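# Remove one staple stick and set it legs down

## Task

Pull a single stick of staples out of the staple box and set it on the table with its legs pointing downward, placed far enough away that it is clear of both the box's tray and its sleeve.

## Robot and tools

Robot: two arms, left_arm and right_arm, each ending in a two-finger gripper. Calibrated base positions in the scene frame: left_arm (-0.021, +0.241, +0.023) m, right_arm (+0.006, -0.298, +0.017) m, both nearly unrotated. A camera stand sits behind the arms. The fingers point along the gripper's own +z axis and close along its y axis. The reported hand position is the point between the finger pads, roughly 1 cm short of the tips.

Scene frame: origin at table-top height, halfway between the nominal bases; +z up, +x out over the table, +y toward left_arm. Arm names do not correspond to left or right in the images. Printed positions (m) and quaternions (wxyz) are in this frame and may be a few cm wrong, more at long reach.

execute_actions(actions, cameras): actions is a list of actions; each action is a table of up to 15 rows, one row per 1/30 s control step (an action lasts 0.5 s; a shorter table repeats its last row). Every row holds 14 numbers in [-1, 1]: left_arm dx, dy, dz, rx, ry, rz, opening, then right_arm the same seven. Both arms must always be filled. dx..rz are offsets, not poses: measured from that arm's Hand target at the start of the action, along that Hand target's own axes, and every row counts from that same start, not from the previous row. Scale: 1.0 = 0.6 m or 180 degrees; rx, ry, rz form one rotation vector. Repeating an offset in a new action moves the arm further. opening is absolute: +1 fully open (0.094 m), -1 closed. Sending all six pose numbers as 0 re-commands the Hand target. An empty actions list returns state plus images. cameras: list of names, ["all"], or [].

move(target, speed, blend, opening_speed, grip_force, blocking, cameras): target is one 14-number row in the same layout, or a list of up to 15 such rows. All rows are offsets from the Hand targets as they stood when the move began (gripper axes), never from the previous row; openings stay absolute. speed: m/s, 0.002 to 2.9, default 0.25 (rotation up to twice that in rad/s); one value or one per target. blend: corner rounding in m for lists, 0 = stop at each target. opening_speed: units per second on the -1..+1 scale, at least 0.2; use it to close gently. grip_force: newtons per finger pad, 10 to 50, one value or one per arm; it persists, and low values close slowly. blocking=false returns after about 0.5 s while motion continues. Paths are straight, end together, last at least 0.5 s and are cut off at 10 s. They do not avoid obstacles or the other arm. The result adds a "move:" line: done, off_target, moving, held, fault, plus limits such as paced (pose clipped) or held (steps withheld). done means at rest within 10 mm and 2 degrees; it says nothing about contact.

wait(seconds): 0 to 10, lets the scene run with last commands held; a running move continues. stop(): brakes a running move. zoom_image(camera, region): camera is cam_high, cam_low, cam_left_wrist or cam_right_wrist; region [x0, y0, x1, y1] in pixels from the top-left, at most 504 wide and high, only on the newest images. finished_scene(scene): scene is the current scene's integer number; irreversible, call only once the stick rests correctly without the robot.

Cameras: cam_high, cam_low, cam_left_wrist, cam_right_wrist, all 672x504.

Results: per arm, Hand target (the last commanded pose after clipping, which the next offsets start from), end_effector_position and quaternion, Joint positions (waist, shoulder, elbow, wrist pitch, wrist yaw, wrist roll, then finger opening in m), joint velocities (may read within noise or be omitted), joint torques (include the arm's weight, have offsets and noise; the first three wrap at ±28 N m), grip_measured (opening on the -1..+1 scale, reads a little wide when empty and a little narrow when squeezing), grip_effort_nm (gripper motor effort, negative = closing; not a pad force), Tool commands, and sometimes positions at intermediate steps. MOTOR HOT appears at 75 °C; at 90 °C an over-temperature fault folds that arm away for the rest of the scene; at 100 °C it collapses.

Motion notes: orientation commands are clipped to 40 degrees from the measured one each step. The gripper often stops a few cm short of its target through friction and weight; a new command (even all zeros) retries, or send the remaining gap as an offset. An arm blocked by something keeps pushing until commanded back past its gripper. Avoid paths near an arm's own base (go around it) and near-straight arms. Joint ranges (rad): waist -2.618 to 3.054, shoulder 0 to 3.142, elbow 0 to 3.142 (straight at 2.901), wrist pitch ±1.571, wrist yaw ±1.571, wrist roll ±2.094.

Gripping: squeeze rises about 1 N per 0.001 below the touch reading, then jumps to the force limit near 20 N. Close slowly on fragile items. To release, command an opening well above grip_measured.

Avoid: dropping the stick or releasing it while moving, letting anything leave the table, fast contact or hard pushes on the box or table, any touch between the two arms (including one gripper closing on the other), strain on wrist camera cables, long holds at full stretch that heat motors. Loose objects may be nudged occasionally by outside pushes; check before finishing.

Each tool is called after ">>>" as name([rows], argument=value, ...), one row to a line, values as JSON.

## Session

>>> execute_actions(actions=[])

>>> zoom_image(camera="cam_high", region=[240, 180, 440, 330])

Scene clock: 0.00 s.
left_arm: end_effector_position=(+0.3786, +0.2094, +0.1364) grip_measured=+1.000 grip_effort_nm=n/a end_effector_quat_wxyz=(+0.612, +0.034, +0.789, +0.034) | right_arm: end_effector_position=(+0.4038, -0.2923, +0.1319) grip_measured=+1.000 grip_effort_nm=n/a end_effector_quat_wxyz=(+0.606, +0.004, +0.795, -0.011)
Joint positions: left_arm=[-0.142 1.553 0.351 0.948 -0.161 0.057 0.094] | right_arm=[0.057 1.51 0.348 0.894 0.061 0.003 0.094]
Joint velocities: within noise
Joint torques (N m): no reading
Heat: left arm: 30 °C; right arm: 30 °C.
Hand target: left_arm +0.3828, +0.2096, +0.1499; +0.627, +0.032, +0.778, +0.036 | right_arm +0.4066, -0.2913, +0.1400; +0.614, +0.005, +0.789, -0.008
Tool commands: left_gripper/opening=+1.0 right_gripper/opening=+1.0

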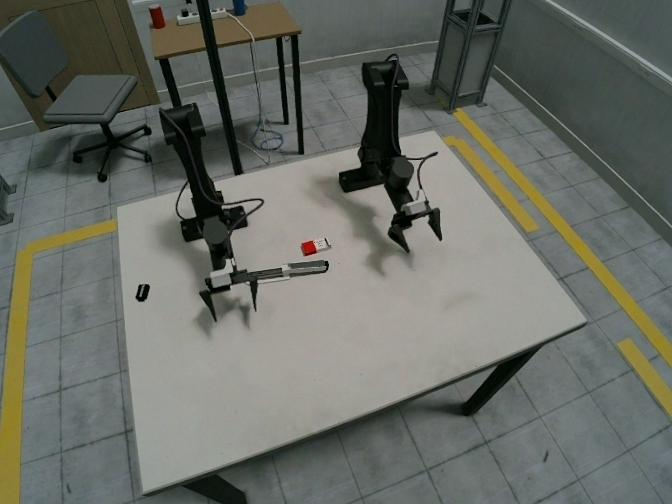

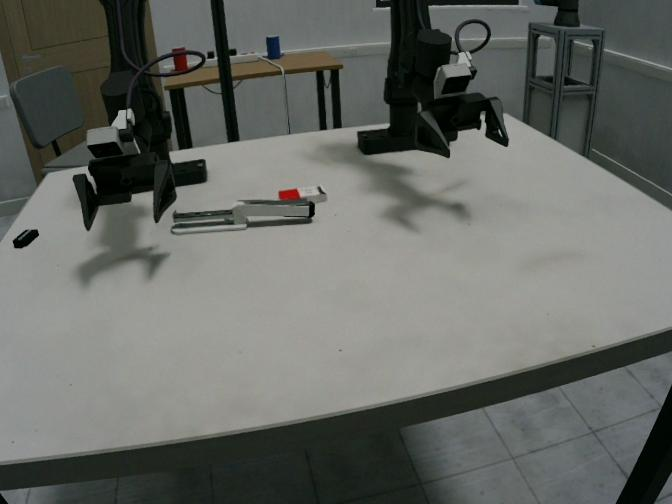

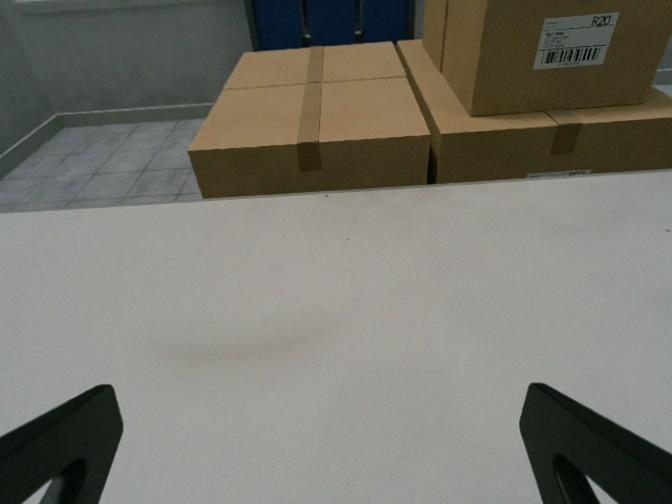

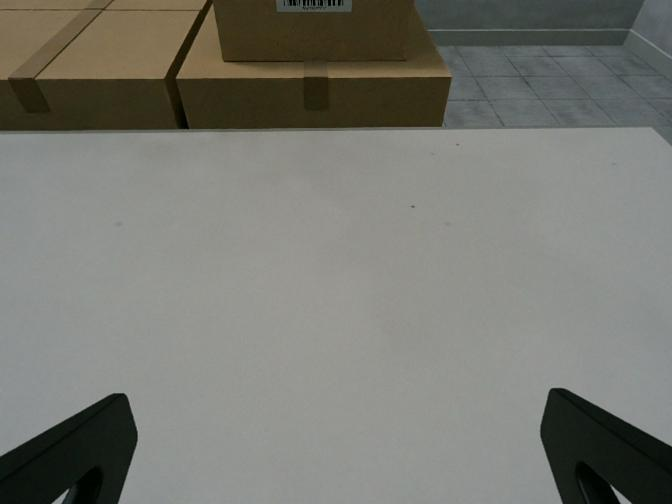

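Scaled by 2.520 from the camera's 672x504 image, which has a finer 960x720 frame.

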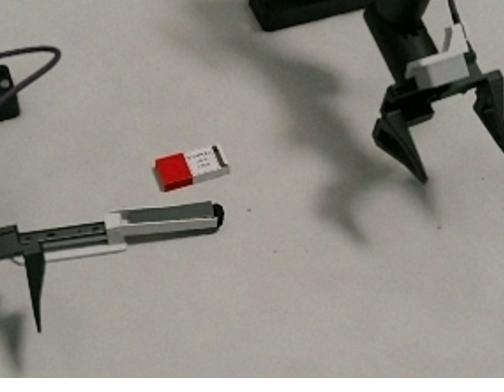

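>>> move(target=[0,0,0,0,0,0,1,0.064,0.278,-0.3955,-0.3589,0.2664,-0.3516,1], speed=0.3, cameras=["cam_right_wrist","cam_low","cam_high"])

Scene clock: 23.13 s.
left_arm: end_effector_position=(+0.3786, +0.2094, +0.1364) grip_measured=+1.000 grip_effort_nm=-0.02 end_effector_quat_wxyz=(+0.612, +0.034, +0.789, +0.034) | right_arm: end_effector_position=(+0.1698, -0.1198, +0.1526) grip_measured=+1.000 grip_effort_nm=0.01 end_effector_quat_wxyz=(-0.099, +0.669, -0.731, -0.091)
Joint positions: left_arm=[-0.142 1.553 0.351 0.948 -0.161 0.057 0.094] | right_arm=[0.697 1.268 1.058 -1.172 -0.194 -0.785 0.094]
Joint torques (N m): left_arm=[0.03 -4.7 4.18 2 -0.01 -0.05] | right_arm=[0.4 -2.32 8.98 0.32 -0.02 -0.17]
Heat: left arm: 31 °C; right arm: 32 °C.
Hand target: left_arm +0.3828, +0.2096, +0.1499; +0.627, +0.032, +0.778, +0.036 | right_arm +0.1700, -0.1203, +0.1599; +0.096, -0.676, +0.725, +0.089
Off the commanded pose: left_arm 0.014 m, 2 deg | right_arm 0.007 m, 1 deg.
move: off_target (left_arm)
Images, in order (width x height): cam_high 672x504, cam_low 672x504, cam_right_wrist 672x504.

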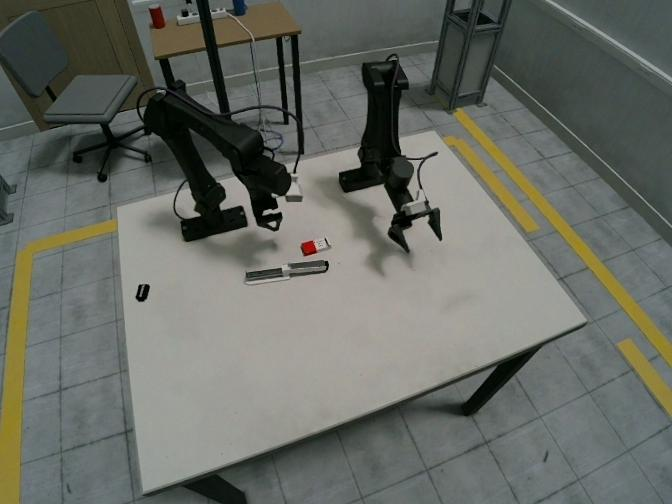

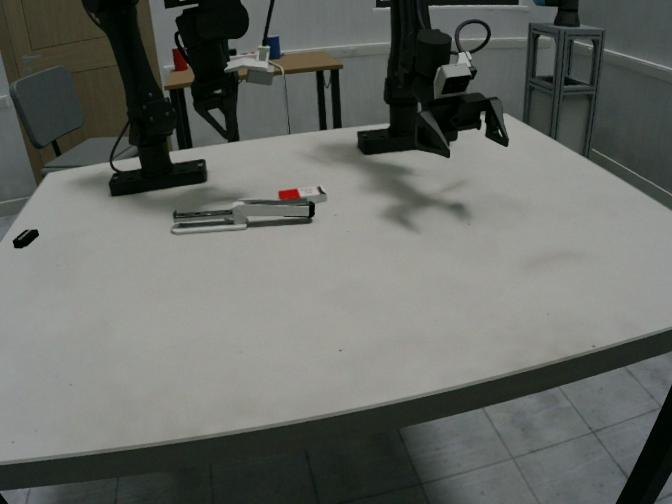

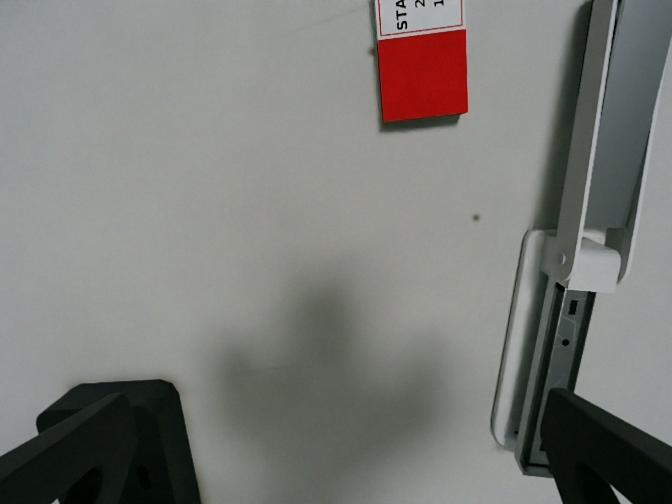

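>>> move(target=[0,0,0,0,0,0,1,-0.003,-0.0675,0.139,-0.0112,-0.1667,-0.0195,0.2], speed=0.2, cameras=["cam_right_wrist","cam_low"])

Scene clock: 34.73 s.
left_arm: end_effector_position=(+0.3786, +0.2094, +0.1364) grip_measured=+1.000 grip_effort_nm=-0.02 end_effector_quat_wxyz=(+0.612, +0.034, +0.789, +0.034) | right_arm: end_effector_position=(+0.2166, -0.1060, +0.0788) grip_measured=+0.202 grip_effort_nm=-0.11 end_effector_quat_wxyz=(-0.262, +0.650, -0.668, -0.250)
Joint positions: left_arm=[-0.142 1.553 0.351 0.948 -0.161 0.057 0.094] | right_arm=[0.343 1.391 0.669 -0.534 -0.683 -1.104 0.056]
Joint torques (N m): left_arm=[-0.09 -4.72 4.26 1.96 -0.01 -0.04] | right_arm=[-0.42 -2.8 4.63 1.02 -0.91 -0.17]
Heat: left arm: 31 °C; right arm: 33 °C.
Hand target: left_arm +0.3828, +0.2096, +0.1499; +0.627, +0.032, +0.778, +0.036 | right_arm +0.2120, -0.0999, +0.0798; -0.271, +0.653, -0.653, -0.271
Off the commanded pose: left_arm 0.014 m, 2 deg | right_arm 0.008 m, 3 deg.
move: off_target (left_arm, right_arm)
Images, in order (width x height): cam_low 672x504, cam_right_wrist 672x504.

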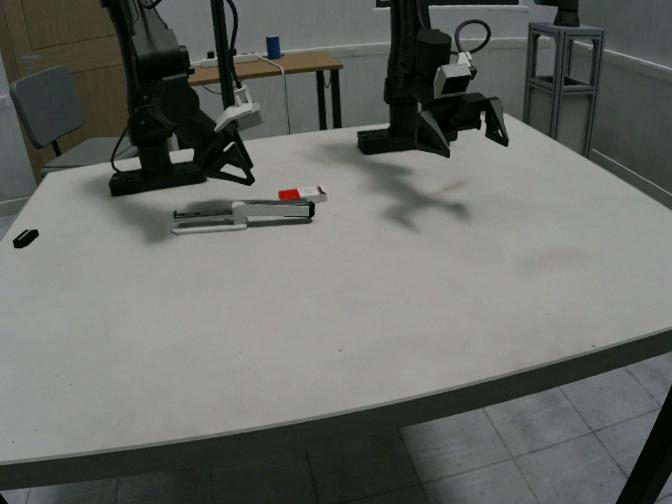

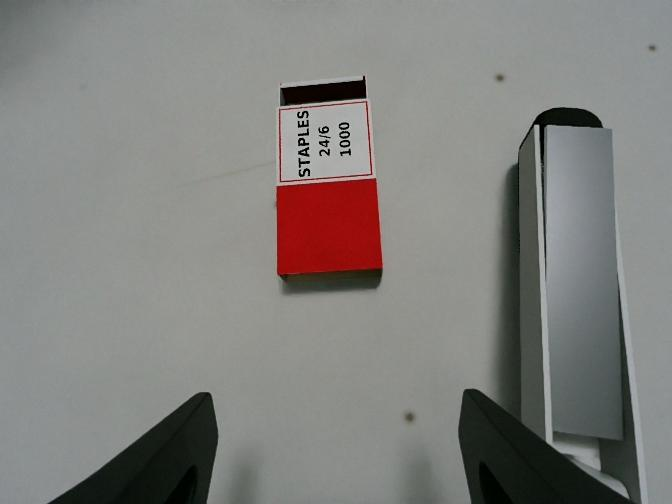

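>>> move(target=[0,0,0,0,0,0,1,-0.003,0.0055,0.085,-0.008,0,-0.008,0.05], speed=0.12, cameras=["cam_right_wrist"])

Scene clock: 45.13 s.
left_arm: end_effector_position=(+0.3786, +0.2094, +0.1364) grip_measured=+1.000 grip_effort_nm=-0.02 end_effector_quat_wxyz=(+0.612, +0.034, +0.789, +0.034) | right_arm: end_effector_position=(+0.2102, -0.0633, +0.0480) grip_measured=+0.052 grip_effort_nm=-0.11 end_effector_quat_wxyz=(-0.265, +0.668, -0.641, -0.270)
Joint positions: left_arm=[-0.142 1.553 0.351 0.948 -0.161 0.057 0.094] | right_arm=[0.494 1.536 0.618 -0.25 -0.683 -0.991 0.049]
Joint torques (N m): left_arm=[0.06 -4.67 4.19 1.97 -0.01 -0.03] | right_arm=[0.36 -3.82 4.08 1.19 -0.44 0.07]
Heat: left arm: 31 °C; right arm: 32 °C.
Hand target: left_arm +0.3828, +0.2096, +0.1499; +0.627, +0.032, +0.778, +0.036 | right_arm +0.2087, -0.0625, +0.0450; -0.266, +0.665, -0.641, -0.275
Off the commanded pose: left_arm 0.014 m, 2 deg | right_arm 0.003 m, 1 deg.
move: off_target (left_arm)
Images, in order (width x height): cam_right_wrist 672x504.

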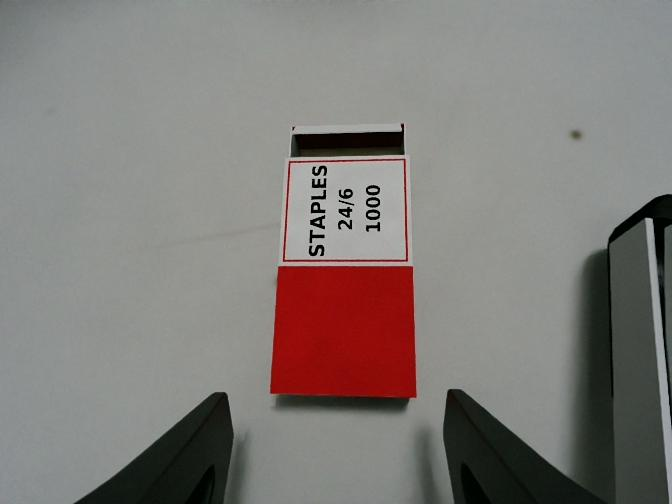

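>>> move(target=[0,0,0,0,0,0,1,-0.009,0,0.043,0,0,0,0.05], speed=0.08, cameras=["cam_right_wrist","cam_low"])

Scene clock: 49.27 s.
left_arm: end_effector_position=(+0.3786, +0.2094, +0.1364) grip_measured=+1.000 grip_effort_nm=-0.02 end_effector_quat_wxyz=(+0.612, +0.034, +0.789, +0.034) | right_arm: end_effector_position=(+0.2085, -0.0403, +0.0350) grip_measured=+0.052 grip_effort_nm=-0.11 end_effector_quat_wxyz=(-0.266, +0.668, -0.639, -0.274)
Joint positions: left_arm=[-0.142 1.553 0.351 0.948 -0.161 0.057 0.094] | right_arm=[0.576 1.613 0.612 -0.108 -0.658 -0.896 0.049]
Joint torques (N m): left_arm=[-0.03 -4.7 4.14 1.98 0.03 -0.02] | right_arm=[0.4 -4.15 3.88 1.3 -0.31 0.08]
Heat: left arm: 31 °C; right arm: 32 °C.
Hand target: left_arm +0.3828, +0.2096, +0.1499; +0.627, +0.032, +0.778, +0.036 | right_arm +0.2079, -0.0405, +0.0306; -0.266, +0.665, -0.641, -0.275
Off the commanded pose: left_arm 0.014 m, 2 deg | right_arm 0.004 m, 0 deg.
move: off_target (left_arm)
Images, in order (width x height): cam_low 672x504, cam_right_wrist 672x504.

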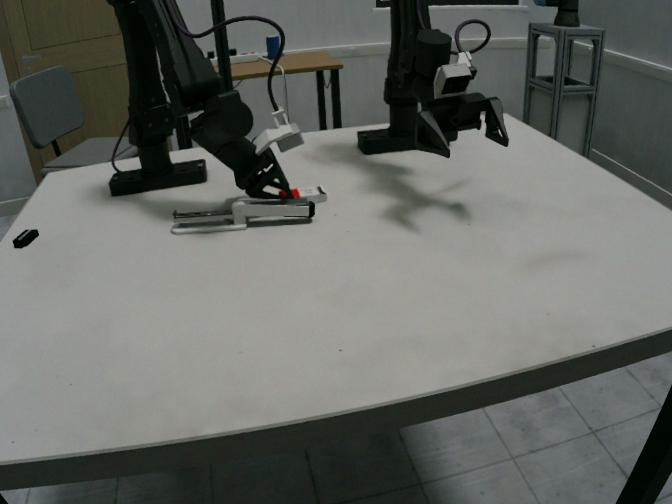

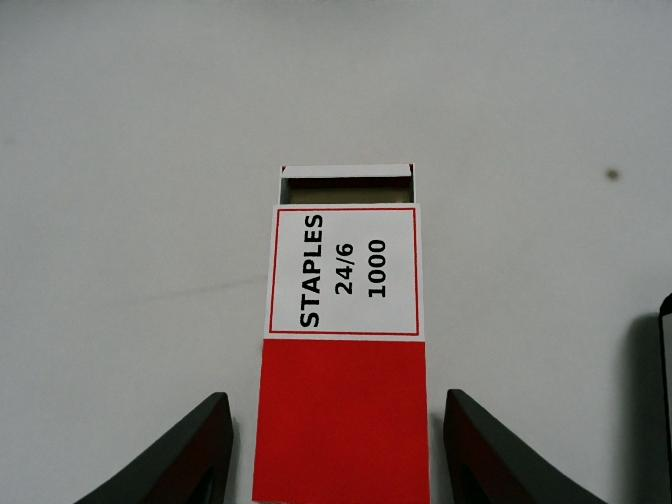

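>>> move(target=[0,0,0,0,0,0,1,0,0,0,0,0,0,-0.2], opening_speed=0.4, grip_force=[50,20], cameras=["cam_right_wrist"])

Scene clock: 53.27 s.
left_arm: end_effector_position=(+0.3786, +0.2094, +0.1364) grip_measured=+1.000 grip_effort_nm=-0.02 end_effector_quat_wxyz=(+0.612, +0.034, +0.789, +0.034) | right_arm: end_effector_position=(+0.2085, -0.0403, +0.0350) grip_measured=-0.195 grip_effort_nm=-0.27 end_effector_quat_wxyz=(-0.266, +0.667, -0.640, -0.274)
Joint positions: left_arm=[-0.142 1.553 0.351 0.948 -0.161 0.057 0.094] | right_arm=[0.576 1.613 0.612 -0.108 -0.658 -0.894 0.038]
Joint torques (N m): left_arm=[0.05 -4.81 4.11 1.98 0 -0.06] | right_arm=[0.39 -4.14 3.88 1.31 -0.31 0.07]
Heat: left arm: 31 °C; right arm: 32 °C.
Hand target: left_arm +0.3828, +0.2096, +0.1499; +0.627, +0.032, +0.778, +0.036 | right_arm +0.2079, -0.0405, +0.0306; -0.266, +0.665, -0.641, -0.275
Off the commanded pose: left_arm 0.014 m, 2 deg | right_arm 0.004 m, 0 deg.
grip_force (N): 50, 20
move: off_target (left_arm)
Images, in order (width x height): cam_right_wrist 672x504.

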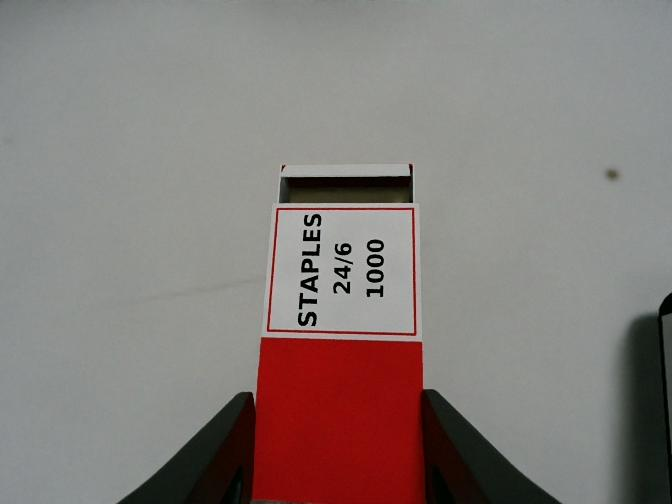

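>>> move([
  [0,0,0,0,0,0,1,0,0,0,0,0,0,-0.24],
  [0,0,0,0,0,0,1,-0.0707,0,-0.0707,0,0,0,-0.24],
  [-0.098,0.1,-0.021,0,0,0,1,-0.2121,0,0.0708,0.12,0,0.12,-0.24],
  [-0.098,0.1,-0.021,0,0,0,1,-0.2137,-0.21,0.0723,0.2435,0,0.2435,-0.24],
  [-0.098,0.1,-0.021,0,0,0,1,-0.1477,-0.21,0.1383,0.2435,0,0.2435,-0.24],
], speed=[0.15,0.12,0.15,0.15,0.1], blend=[0,0.01,0.02,0.01,0], cameras=["all"])

Scene clock: 73.13 s.
left_arm: end_effector_position=(+0.3789, +0.2582, +0.1934) grip_measured=+1.000 grip_effort_nm=-0.02 end_effector_quat_wxyz=(+0.614, +0.028, +0.789, +0.025) | right_arm: end_effector_position=(+0.3229, +0.0915, +0.0460) grip_measured=-0.214 grip_effort_nm=-0.47 end_effector_quat_wxyz=(+0.366, -0.256, +0.888, +0.108)
Joint positions: left_arm=[0.078 1.297 0.463 0.586 0.06 0.092 0.094] | right_arm=[1.007 2.012 1.141 0.038 0.293 0.315 0.037]
Joint torques (N m): left_arm=[0.88 -5.3 7.47 1.51 0.09 0.1] | right_arm=[-0.47 -7.8 4.63 1.8 0.38 0.09]
Heat: left arm: 32 °C; right arm: 32 °C.
Hand target: left_arm +0.3832, +0.2636, +0.2155; +0.627, +0.032, +0.778, +0.036 | right_arm +0.3295, +0.0853, +0.0347; +0.370, -0.240, +0.892, +0.099
Off the commanded pose: left_arm 0.023 m, 2 deg | right_arm 0.014 m, 2 deg.
grip_force (N): 50, 20
move: off_target (left_arm, right_arm)

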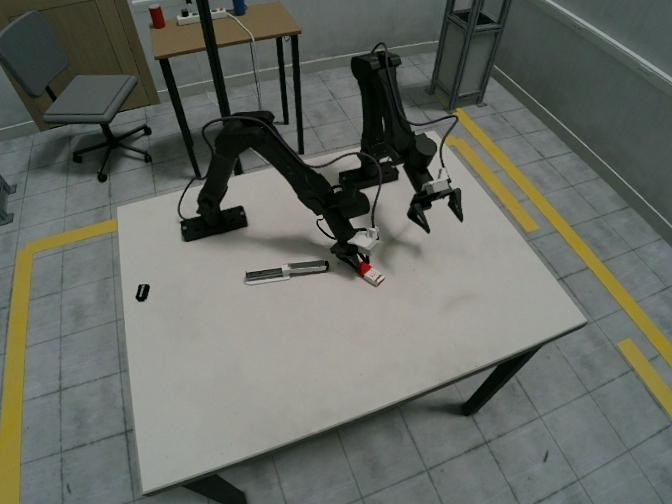

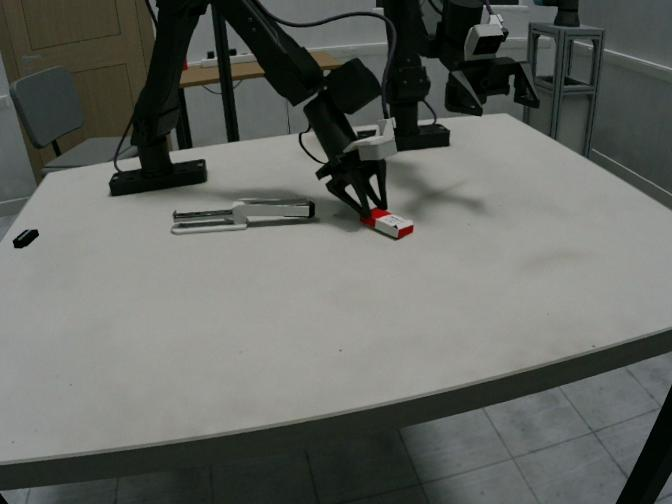

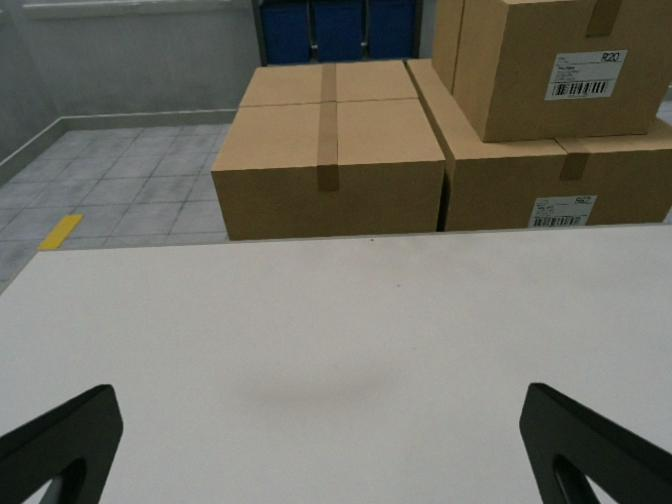

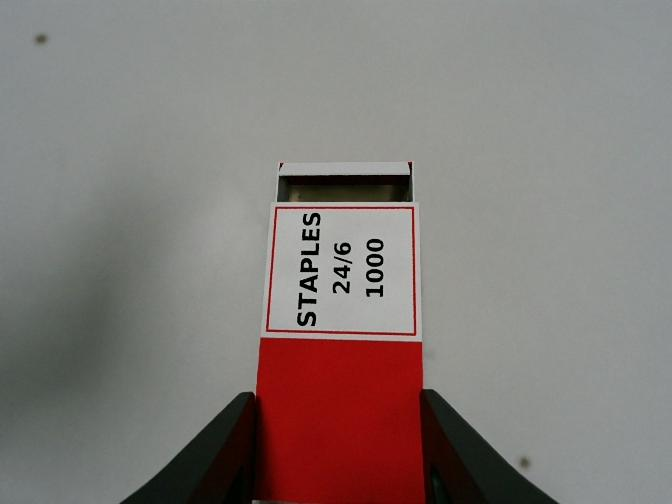

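>>> move(target=[0.166,-0.2733,0.0237,-0.0479,0.4749,-0.1903,0.5,0.0106,0,0.0106,0,0,0,-0.22], speed=0.2, cameras=["cam_left_wrist","cam_right_wrist","cam_low"])

Scene clock: 91.30 s.
left_arm: end_effector_position=(+0.3716, +0.1193, +0.0933) grip_measured=+0.502 grip_effort_nm=-0.14 end_effector_quat_wxyz=(-0.074, -0.249, +0.964, -0.059) | right_arm: end_effector_position=(+0.3264, +0.0953, +0.0451) grip_measured=-0.214 grip_effort_nm=-0.31 end_effector_quat_wxyz=(+0.377, -0.252, +0.884, +0.115)
Joint positions: left_arm=[-0.216 2.211 1.919 -1.356 0.174 -0.727 0.071] | right_arm=[1.007 2.026 1.135 0.086 0.297 0.315 0.037]
Joint torques (N m): left_arm=[-0.65 -8.68 6.8 0.04 0.22 -0.15] | right_arm=[-0.47 -7.32 4.15 1.67 0.34 0.08]
Heat: left arm: 33 °C; right arm: 32 °C.
Hand target: left_arm +0.3753, +0.1100, +0.1000; -0.074, -0.252, +0.962, -0.070 | right_arm +0.3295, +0.0853, +0.0257; +0.370, -0.240, +0.892, +0.099
Off the commanded pose: left_arm 0.012 m, 1 deg | right_arm 0.022 m, 3 deg.
grip_force (N): 50, 20
move: off_target (left_arm, right_arm)
Images, in order (width x height): cam_low 672x504, cam_left_wrist 672x504, cam_right_wrist 672x504.

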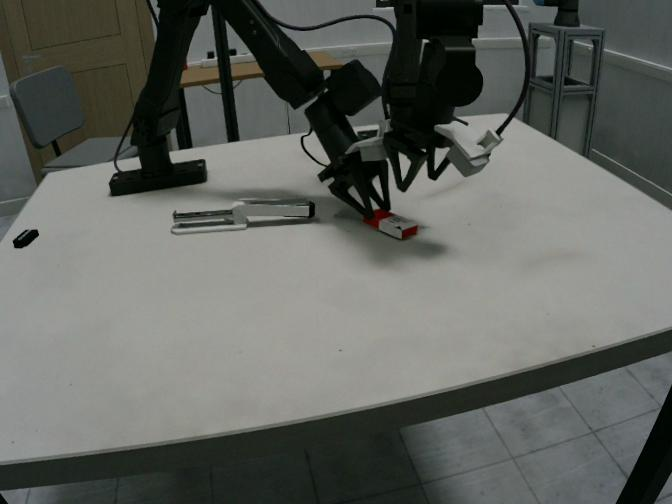

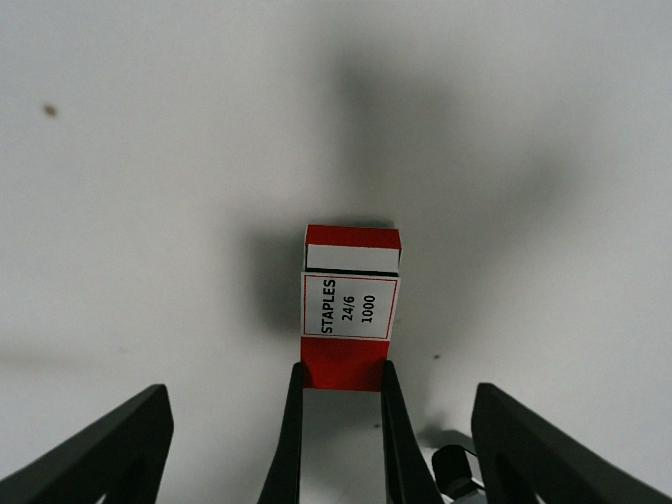

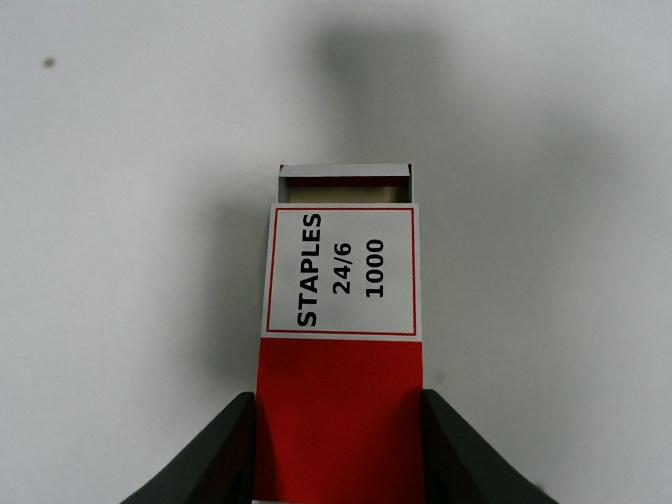

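>>> zoom_image(camera="cam_left_wrist", region=[280, 210, 430, 320])

>>> zoom_image(camera="cam_right_wrist", region=[260, 150, 430, 220])

>>> zoom_image(camera="cam_low", region=[340, 190, 440, 250])

Scaled by 3.360 from the camera's 672x504 image, which has a finer 960x720 frame.

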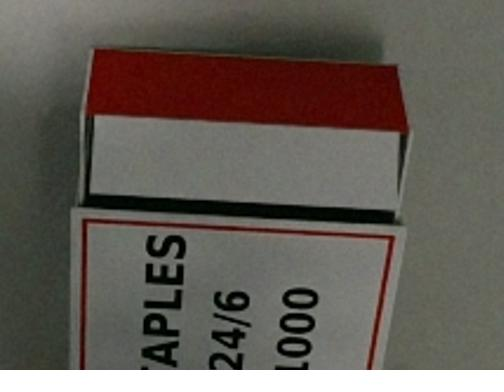

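Scaled by 2.965 from the camera's 672x504 image, which has a finer 960x720 frame.

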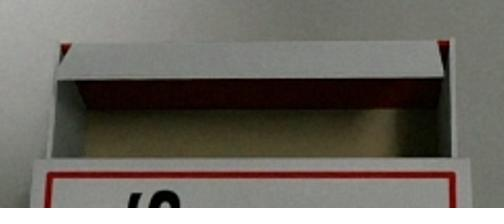

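Scaled by 5.040 from the camera's 672x504 image, which has a finer 960x720 frame.

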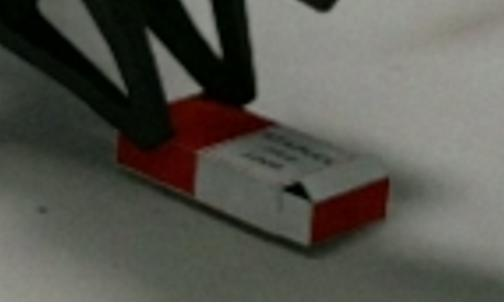

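>>> move(target=[-0.0035,-0.0065,0.0765,0,0,0,0.5,0.007,0,0.007,0,0,0,-0.22], speed=0.12, cameras=["cam_left_wrist","cam_right_wrist","cam_low"])

>>> zoom_image(camera="cam_low", region=[340, 150, 460, 250])

Scene clock: 105.20 s.
left_arm: end_effector_position=(+0.3705, +0.1060, +0.0569) grip_measured=+0.502 grip_effort_nm=-0.14 end_effector_quat_wxyz=(-0.077, -0.247, +0.964, -0.058) | right_arm: end_effector_position=(+0.3283, +0.0968, +0.0449) grip_measured=-0.214 grip_effort_nm=-0.31 end_effector_quat_wxyz=(+0.384, -0.243, +0.883, +0.121)
Joint positions: left_arm=[-0.247 2.245 1.828 -1.233 0.177 -0.751 0.071] | right_arm=[1.007 2.032 1.127 0.118 0.302 0.327 0.037]
Joint torques (N m): left_arm=[-0.69 -9.28 3.51 0.45 0.2 -0.15] | right_arm=[-0.44 -6.78 4.11 1.58 0.28 0.08]
Heat: left arm: 34 °C; right arm: 32 °C.
Hand target: left_arm +0.3741, +0.0997, +0.0550; -0.074, -0.252, +0.962, -0.070 | right_arm +0.3295, +0.0853, +0.0198; +0.370, -0.240, +0.892, +0.099
Off the commanded pose: left_arm 0.007 m, 2 deg | right_arm 0.028 m, 3 deg.
grip_force (N): 50, 20
move: off_target (right_arm)
Images, in order (width x height): cam_low 672x504, cam_left_wrist 672x504, cam_right_wrist 672x504.

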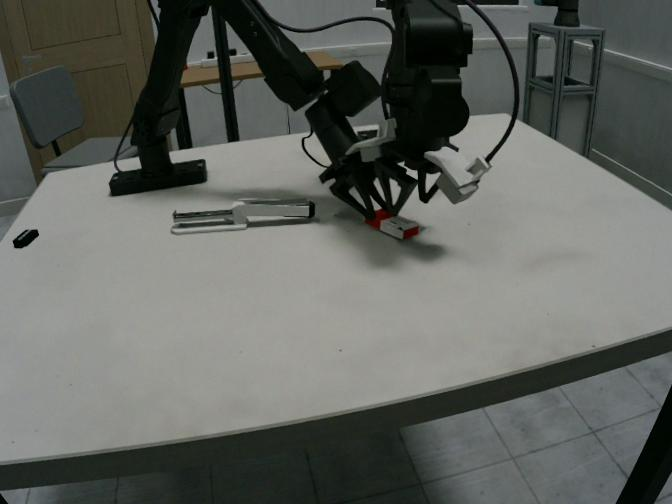

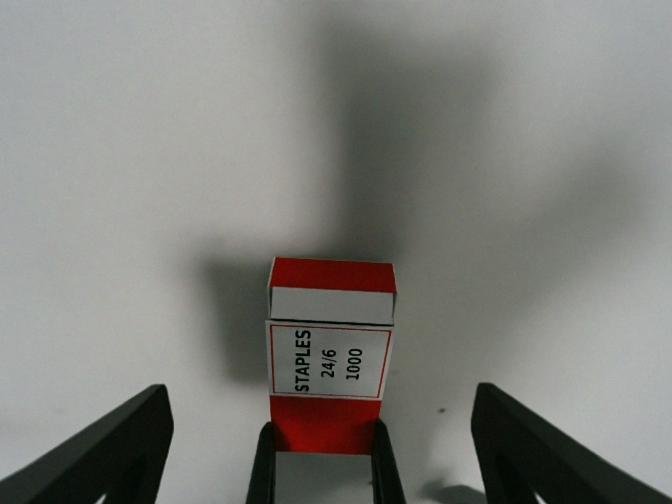

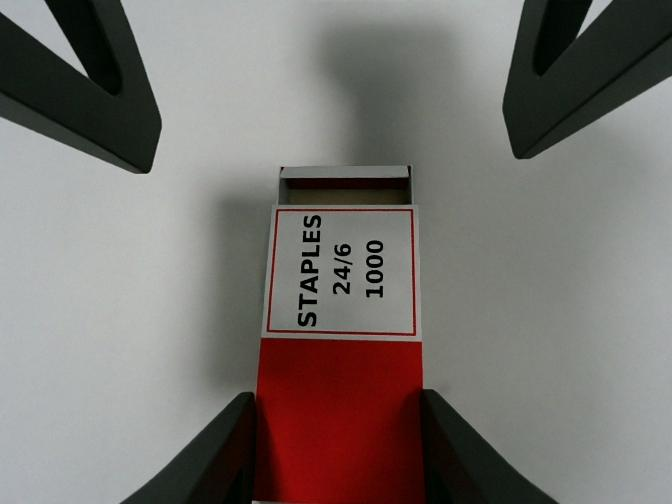

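Scaled by 4.200 from the camera's 672x504 image, which has a finer 960x720 frame.

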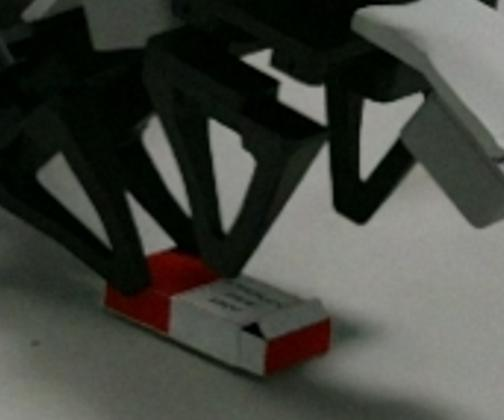

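>>> move(target=[-0.0295,0.001,0.0507,0,0,0,0.5,-0.014,0,-0.014,0,0,0,-0.22], speed=0.1, cameras=["cam_left_wrist","cam_right_wrist","cam_low"])

>>> zoom_image(camera="cam_low", region=[340, 150, 460, 250])

Scene clock: 117.13 s.
left_arm: end_effector_position=(+0.3802, +0.1035, +0.0246) grip_measured=+0.502 grip_effort_nm=-0.14 end_effector_quat_wxyz=(-0.078, -0.247, +0.964, -0.058) | right_arm: end_effector_position=(+0.3283, +0.0968, +0.0449) grip_measured=-0.214 grip_effort_nm=-0.31 end_effector_quat_wxyz=(+0.384, -0.243, +0.883, +0.121)
Joint positions: left_arm=[-0.247 2.319 1.822 -1.155 0.177 -0.751 0.071] | right_arm=[1.007 2.032 1.127 0.118 0.302 0.327 0.037]
Joint torques (N m): left_arm=[0.79 -9.47 3.38 0.48 0.21 0] | right_arm=[-0.46 -8.9 5.44 1.17 0.28 0.07]
Heat: left arm: 32 °C; right arm: 31 °C.
Hand target: left_arm +0.3858, +0.1034, +0.0220; -0.074, -0.252, +0.962, -0.070 | right_arm +0.3295, +0.0853, +0.0317; +0.370, -0.240, +0.892, +0.099
Off the commanded pose: left_arm 0.006 m, 2 deg | right_arm 0.018 m, 3 deg.
grip_force (N): 50, 20
move: off_target (right_arm)
Images, in order (width x height): cam_low 672x504, cam_left_wrist 672x504, cam_right_wrist 672x504.

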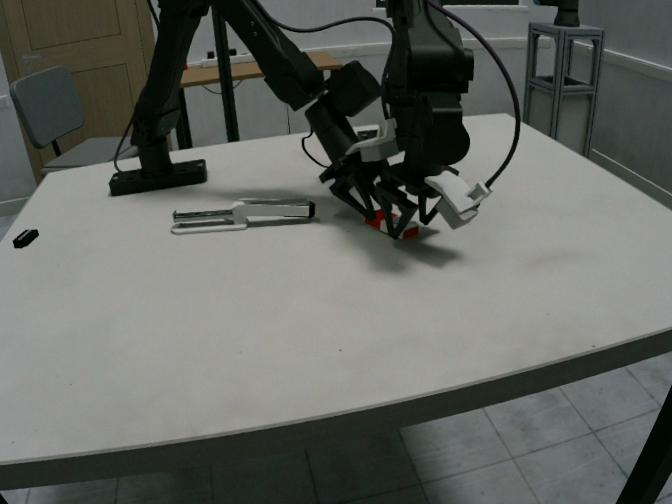

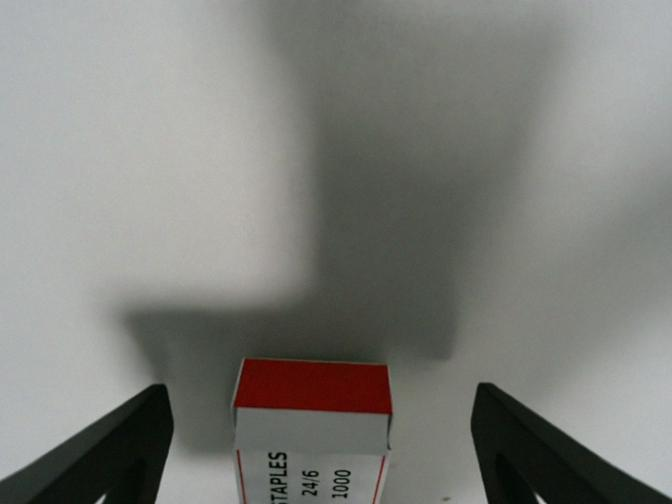

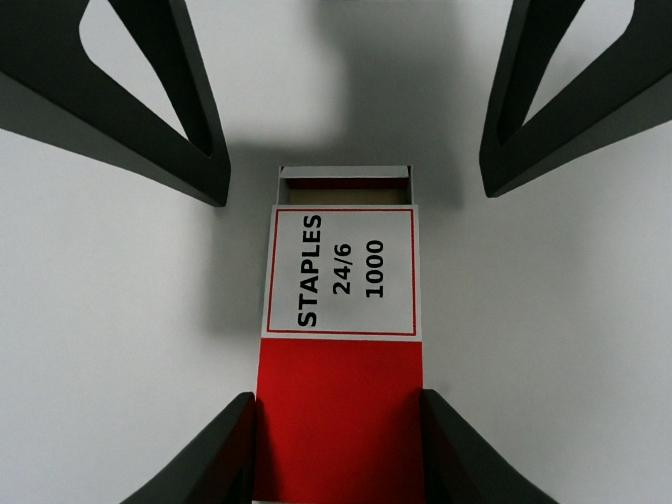

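Scaled by 4.200 from the camera's 672x504 image, which has a finer 960x720 frame.

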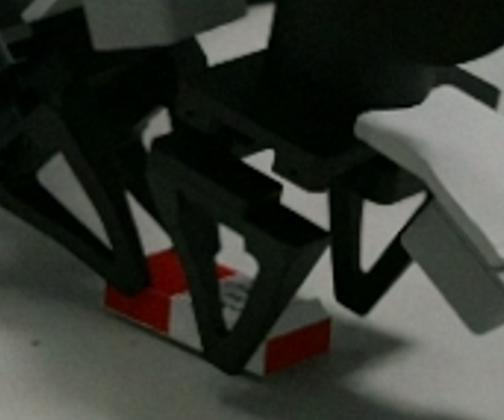

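>>> move(target=[-0.003,0.004,0,0,0,0,-0.26,0,0,0,0,0,0,-0.22], speed=0.1, opening_speed=0.6, grip_force=[20,20], cameras=["cam_left_wrist","cam_right_wrist"])

Scene clock: 124.70 s.
left_arm: end_effector_position=(+0.3814, +0.1058, +0.0246) grip_measured=-0.236 grip_effort_nm=-0.50 end_effector_quat_wxyz=(-0.077, -0.250, +0.964, -0.058) | right_arm: end_effector_position=(+0.3283, +0.0968, +0.0449) grip_measured=-0.214 grip_effort_nm=-0.31 end_effector_quat_wxyz=(+0.384, -0.242, +0.883, +0.121)
Joint positions: left_arm=[-0.241 2.319 1.822 -1.154 0.177 -0.751 0.036] | right_arm=[1.007 2.032 1.127 0.118 0.302 0.328 0.037]
Joint torques (N m): left_arm=[0.83 -9.51 3.22 0.44 0.23 0.08] | right_arm=[-0.47 -8.9 5.44 1.17 0.26 0.05]
Heat: left arm: 31 °C; right arm: 31 °C.
Hand target: left_arm +0.3862, +0.1064, +0.0215; -0.074, -0.252, +0.962, -0.070 | right_arm +0.3295, +0.0853, +0.0317; +0.370, -0.240, +0.892, +0.099
Off the commanded pose: left_arm 0.006 m, 1 deg | right_arm 0.018 m, 3 deg.
grip_force (N): 20, 20
move: off_target (right_arm)
Images, in order (width x height): cam_left_wrist 672x504, cam_right_wrist 672x504.

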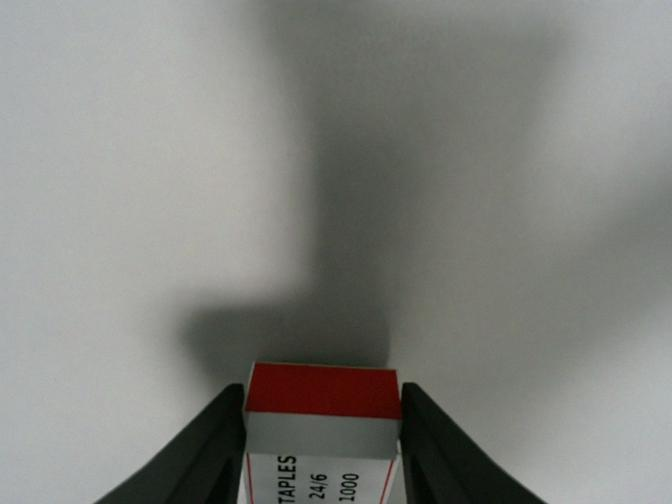

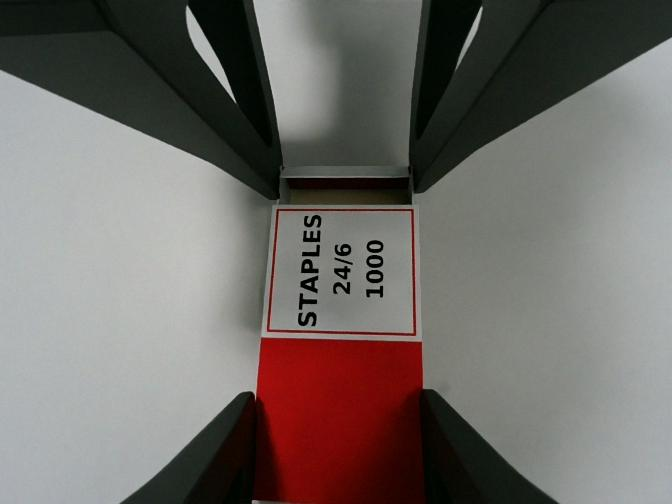

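>>> move([
  [0,0,0,0,0,0,-0.28,0,0,0,0,0,0,-0.18],
  [-0.07,-0.001,-0.0126,0,0,0,-0.28,0,0,0,0,0,0,-0.18],
], speed=0.05, opening_speed=0.5, grip_force=[20,10], cameras=["cam_left_wrist","cam_right_wrist"])

Scene clock: 130.83 s.
left_arm: end_effector_position=(+0.4112, +0.1210, +0.0242) grip_measured=-0.236 grip_effort_nm=-0.50 end_effector_quat_wxyz=(-0.088, -0.252, +0.961, -0.069) | right_arm: end_effector_position=(+0.3285, +0.0966, +0.0450) grip_measured=-0.181 grip_effort_nm=0.03 end_effector_quat_wxyz=(+0.384, -0.242, +0.883, +0.121)
Joint positions: left_arm=[-0.182 2.449 2.047 -1.269 0.2 -0.696 0.036] | right_arm=[1.007 2.032 1.127 0.118 0.303 0.328 0.038]
Joint torques (N m): left_arm=[0.92 -8.92 6.35 0.27 0.08 0.06] | right_arm=[-0.46 -8.9 5.44 1.18 0.26 0.05]
Heat: left arm: 31 °C; right arm: 31 °C.
Hand target: left_arm +0.4235, +0.1271, +0.0215; -0.074, -0.252, +0.962, -0.070 | right_arm +0.3295, +0.0853, +0.0317; +0.370, -0.240, +0.892, +0.099
Off the commanded pose: left_arm 0.014 m, 2 deg | right_arm 0.018 m, 3 deg.
grip_force (N): 20, 10
move: off_target (left_arm, right_arm)
Images, in order (width x height): cam_left_wrist 672x504, cam_right_wrist 672x504.

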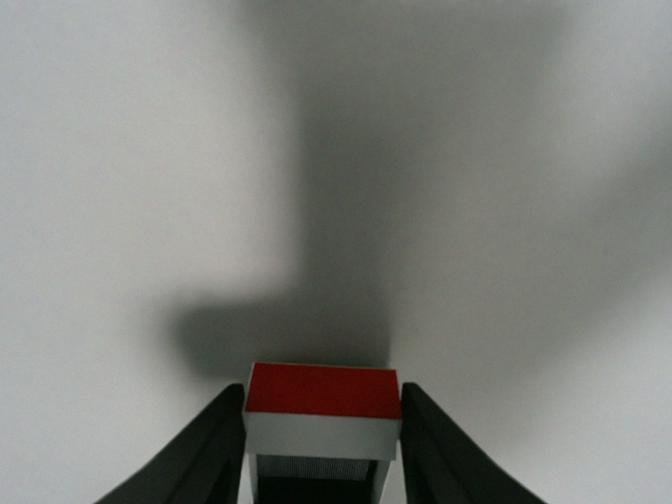

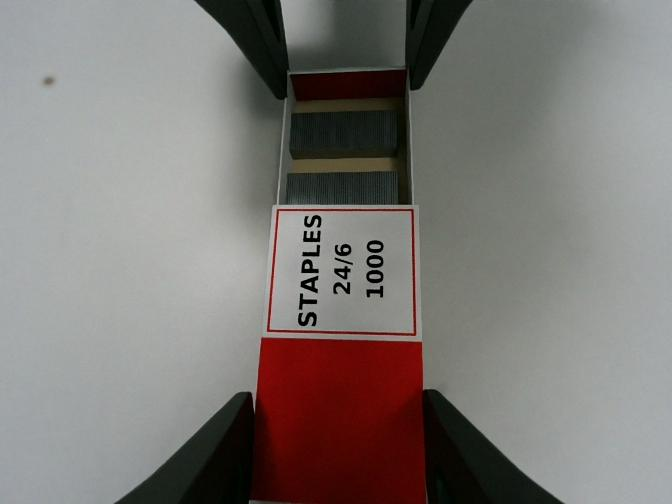

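>>> move(target=[-0.033,-0.0005,-0.006,0,0,0,-0.28,0,0,0,0,0,0,-0.18], speed=0.05, cameras=["cam_left_wrist","cam_right_wrist"])

Scene clock: 134.50 s.
left_arm: end_effector_position=(+0.4313, +0.1299, +0.0249) grip_measured=-0.236 grip_effort_nm=-0.50 end_effector_quat_wxyz=(-0.084, -0.251, +0.962, -0.070) | right_arm: end_effector_position=(+0.3291, +0.0961, +0.0450) grip_measured=-0.181 grip_effort_nm=0.04 end_effector_quat_wxyz=(+0.384, -0.241, +0.883, +0.121)
Joint positions: left_arm=[-0.156 2.538 2.215 -1.344 0.197 -0.669 0.036] | right_arm=[1.005 2.032 1.127 0.118 0.303 0.328 0.038]
Joint torques (N m): left_arm=[0.91 -9.32 6.22 0.22 0.05 0.1] | right_arm=[-0.47 -8.88 5.42 1.17 0.26 0.05]
Heat: left arm: 32 °C; right arm: 31 °C.
Hand target: left_arm +0.4411, +0.1369, +0.0216; -0.074, -0.252, +0.962, -0.070 | right_arm +0.3295, +0.0853, +0.0317; +0.370, -0.240, +0.892, +0.099
Off the commanded pose: left_arm 0.012 m, 1 deg | right_arm 0.017 m, 3 deg.
grip_force (N): 20, 10
move: off_target (left_arm, right_arm)
Images, in order (width x height): cam_left_wrist 672x504, cam_right_wrist 672x504.

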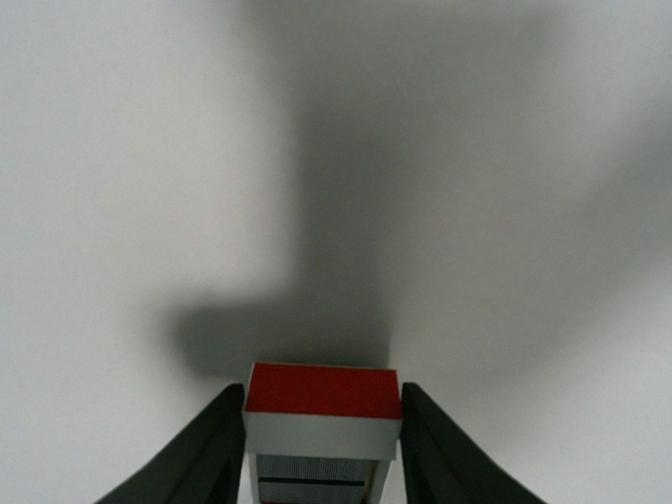

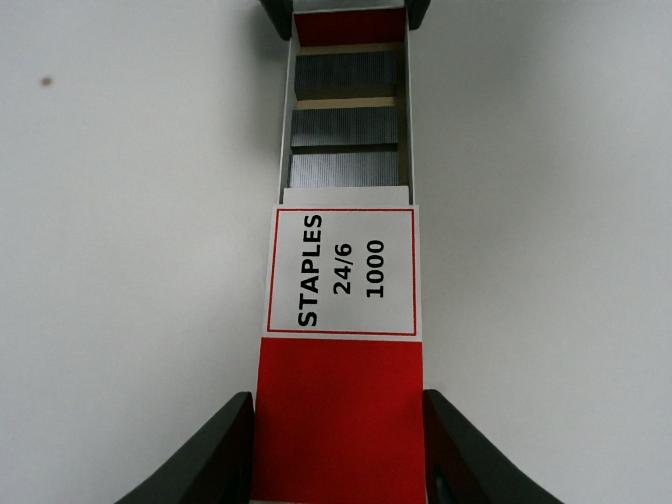

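>>> move([
  [0,0,0,0,0,0,0.1,0,0,0,0,0,0,-0.18],
  [0.0104,-0.0057,-0.065,0,0,0,0.1,0,0,0,0,0,0,-0.18],
  [0.076,-0.0047,-0.055,0,0,0,-1,0,0,0,0,0,0,-0.18],
], speed=0.1, opening_speed=0.8, cameras=["cam_left_wrist","cam_right_wrist"])

Scene clock: 161.83 s.
left_arm: end_effector_position=(+0.3989, +0.1194, +0.0443) grip_measured=-0.992 grip_effort_nm=-0.43 end_effector_quat_wxyz=(-0.101, -0.244, +0.963, -0.055) | right_arm: end_effector_position=(+0.3291, +0.0961, +0.0450) grip_measured=-0.181 grip_effort_nm=0.03 end_effector_quat_wxyz=(+0.384, -0.241, +0.883, +0.121)
Joint positions: left_arm=[-0.196 2.423 2.078 -1.361 0.187 -0.692 0] | right_arm=[1.005 2.032 1.127 0.118 0.303 0.328 0.038]
Joint torques (N m): left_arm=[-0.06 -14.68 3.02 0.35 0.09 -0.15] | right_arm=[-0.44 -8.9 5.44 1.17 0.26 0.05]
Heat: left arm: 32 °C; right arm: 31 °C.
Hand target: left_arm +0.4067, +0.1184, +0.0622; -0.074, -0.252, +0.962, -0.070 | right_arm +0.3295, +0.0853, +0.0317; +0.370, -0.240, +0.892, +0.099
Off the commanded pose: left_arm 0.020 m, 4 deg | right_arm 0.017 m, 3 deg.
grip_force (N): 20, 10
move: off_target (left_arm, right_arm); target 3's new opening was sent with left_arm's hand 0.020 m and 4 deg from that target
Images, in order (width x height): cam_left_wrist 672x504, cam_right_wrist 672x504.

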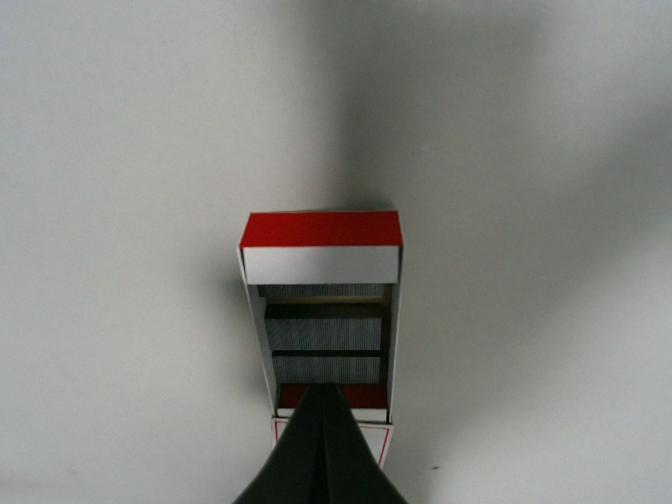

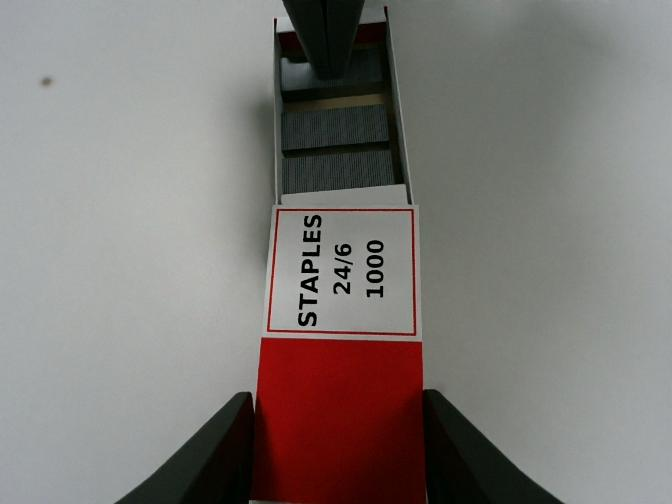

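>>> zoom_image(camera="cam_left_wrist", region=[220, 200, 430, 440])

>>> zoom_image(camera="cam_right_wrist", region=[250, 0, 430, 220])

Scaled by 2.100 from the camera's 672x504 image, which has a finer 960x720 frame.

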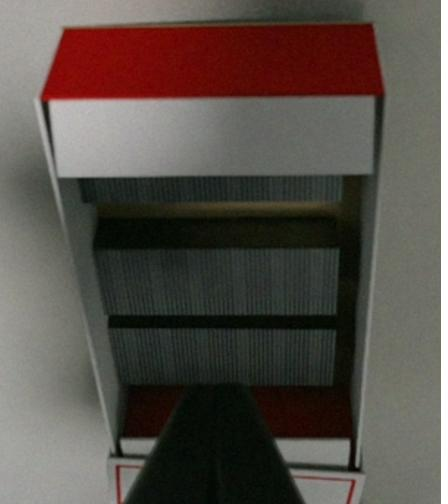

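Scaled by 2.291 from the camera's 672x504 image, which has a finer 960x720 frame.

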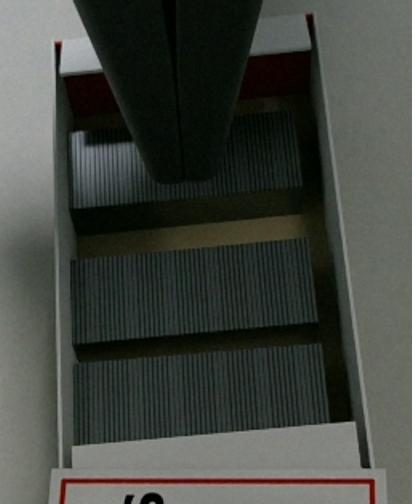

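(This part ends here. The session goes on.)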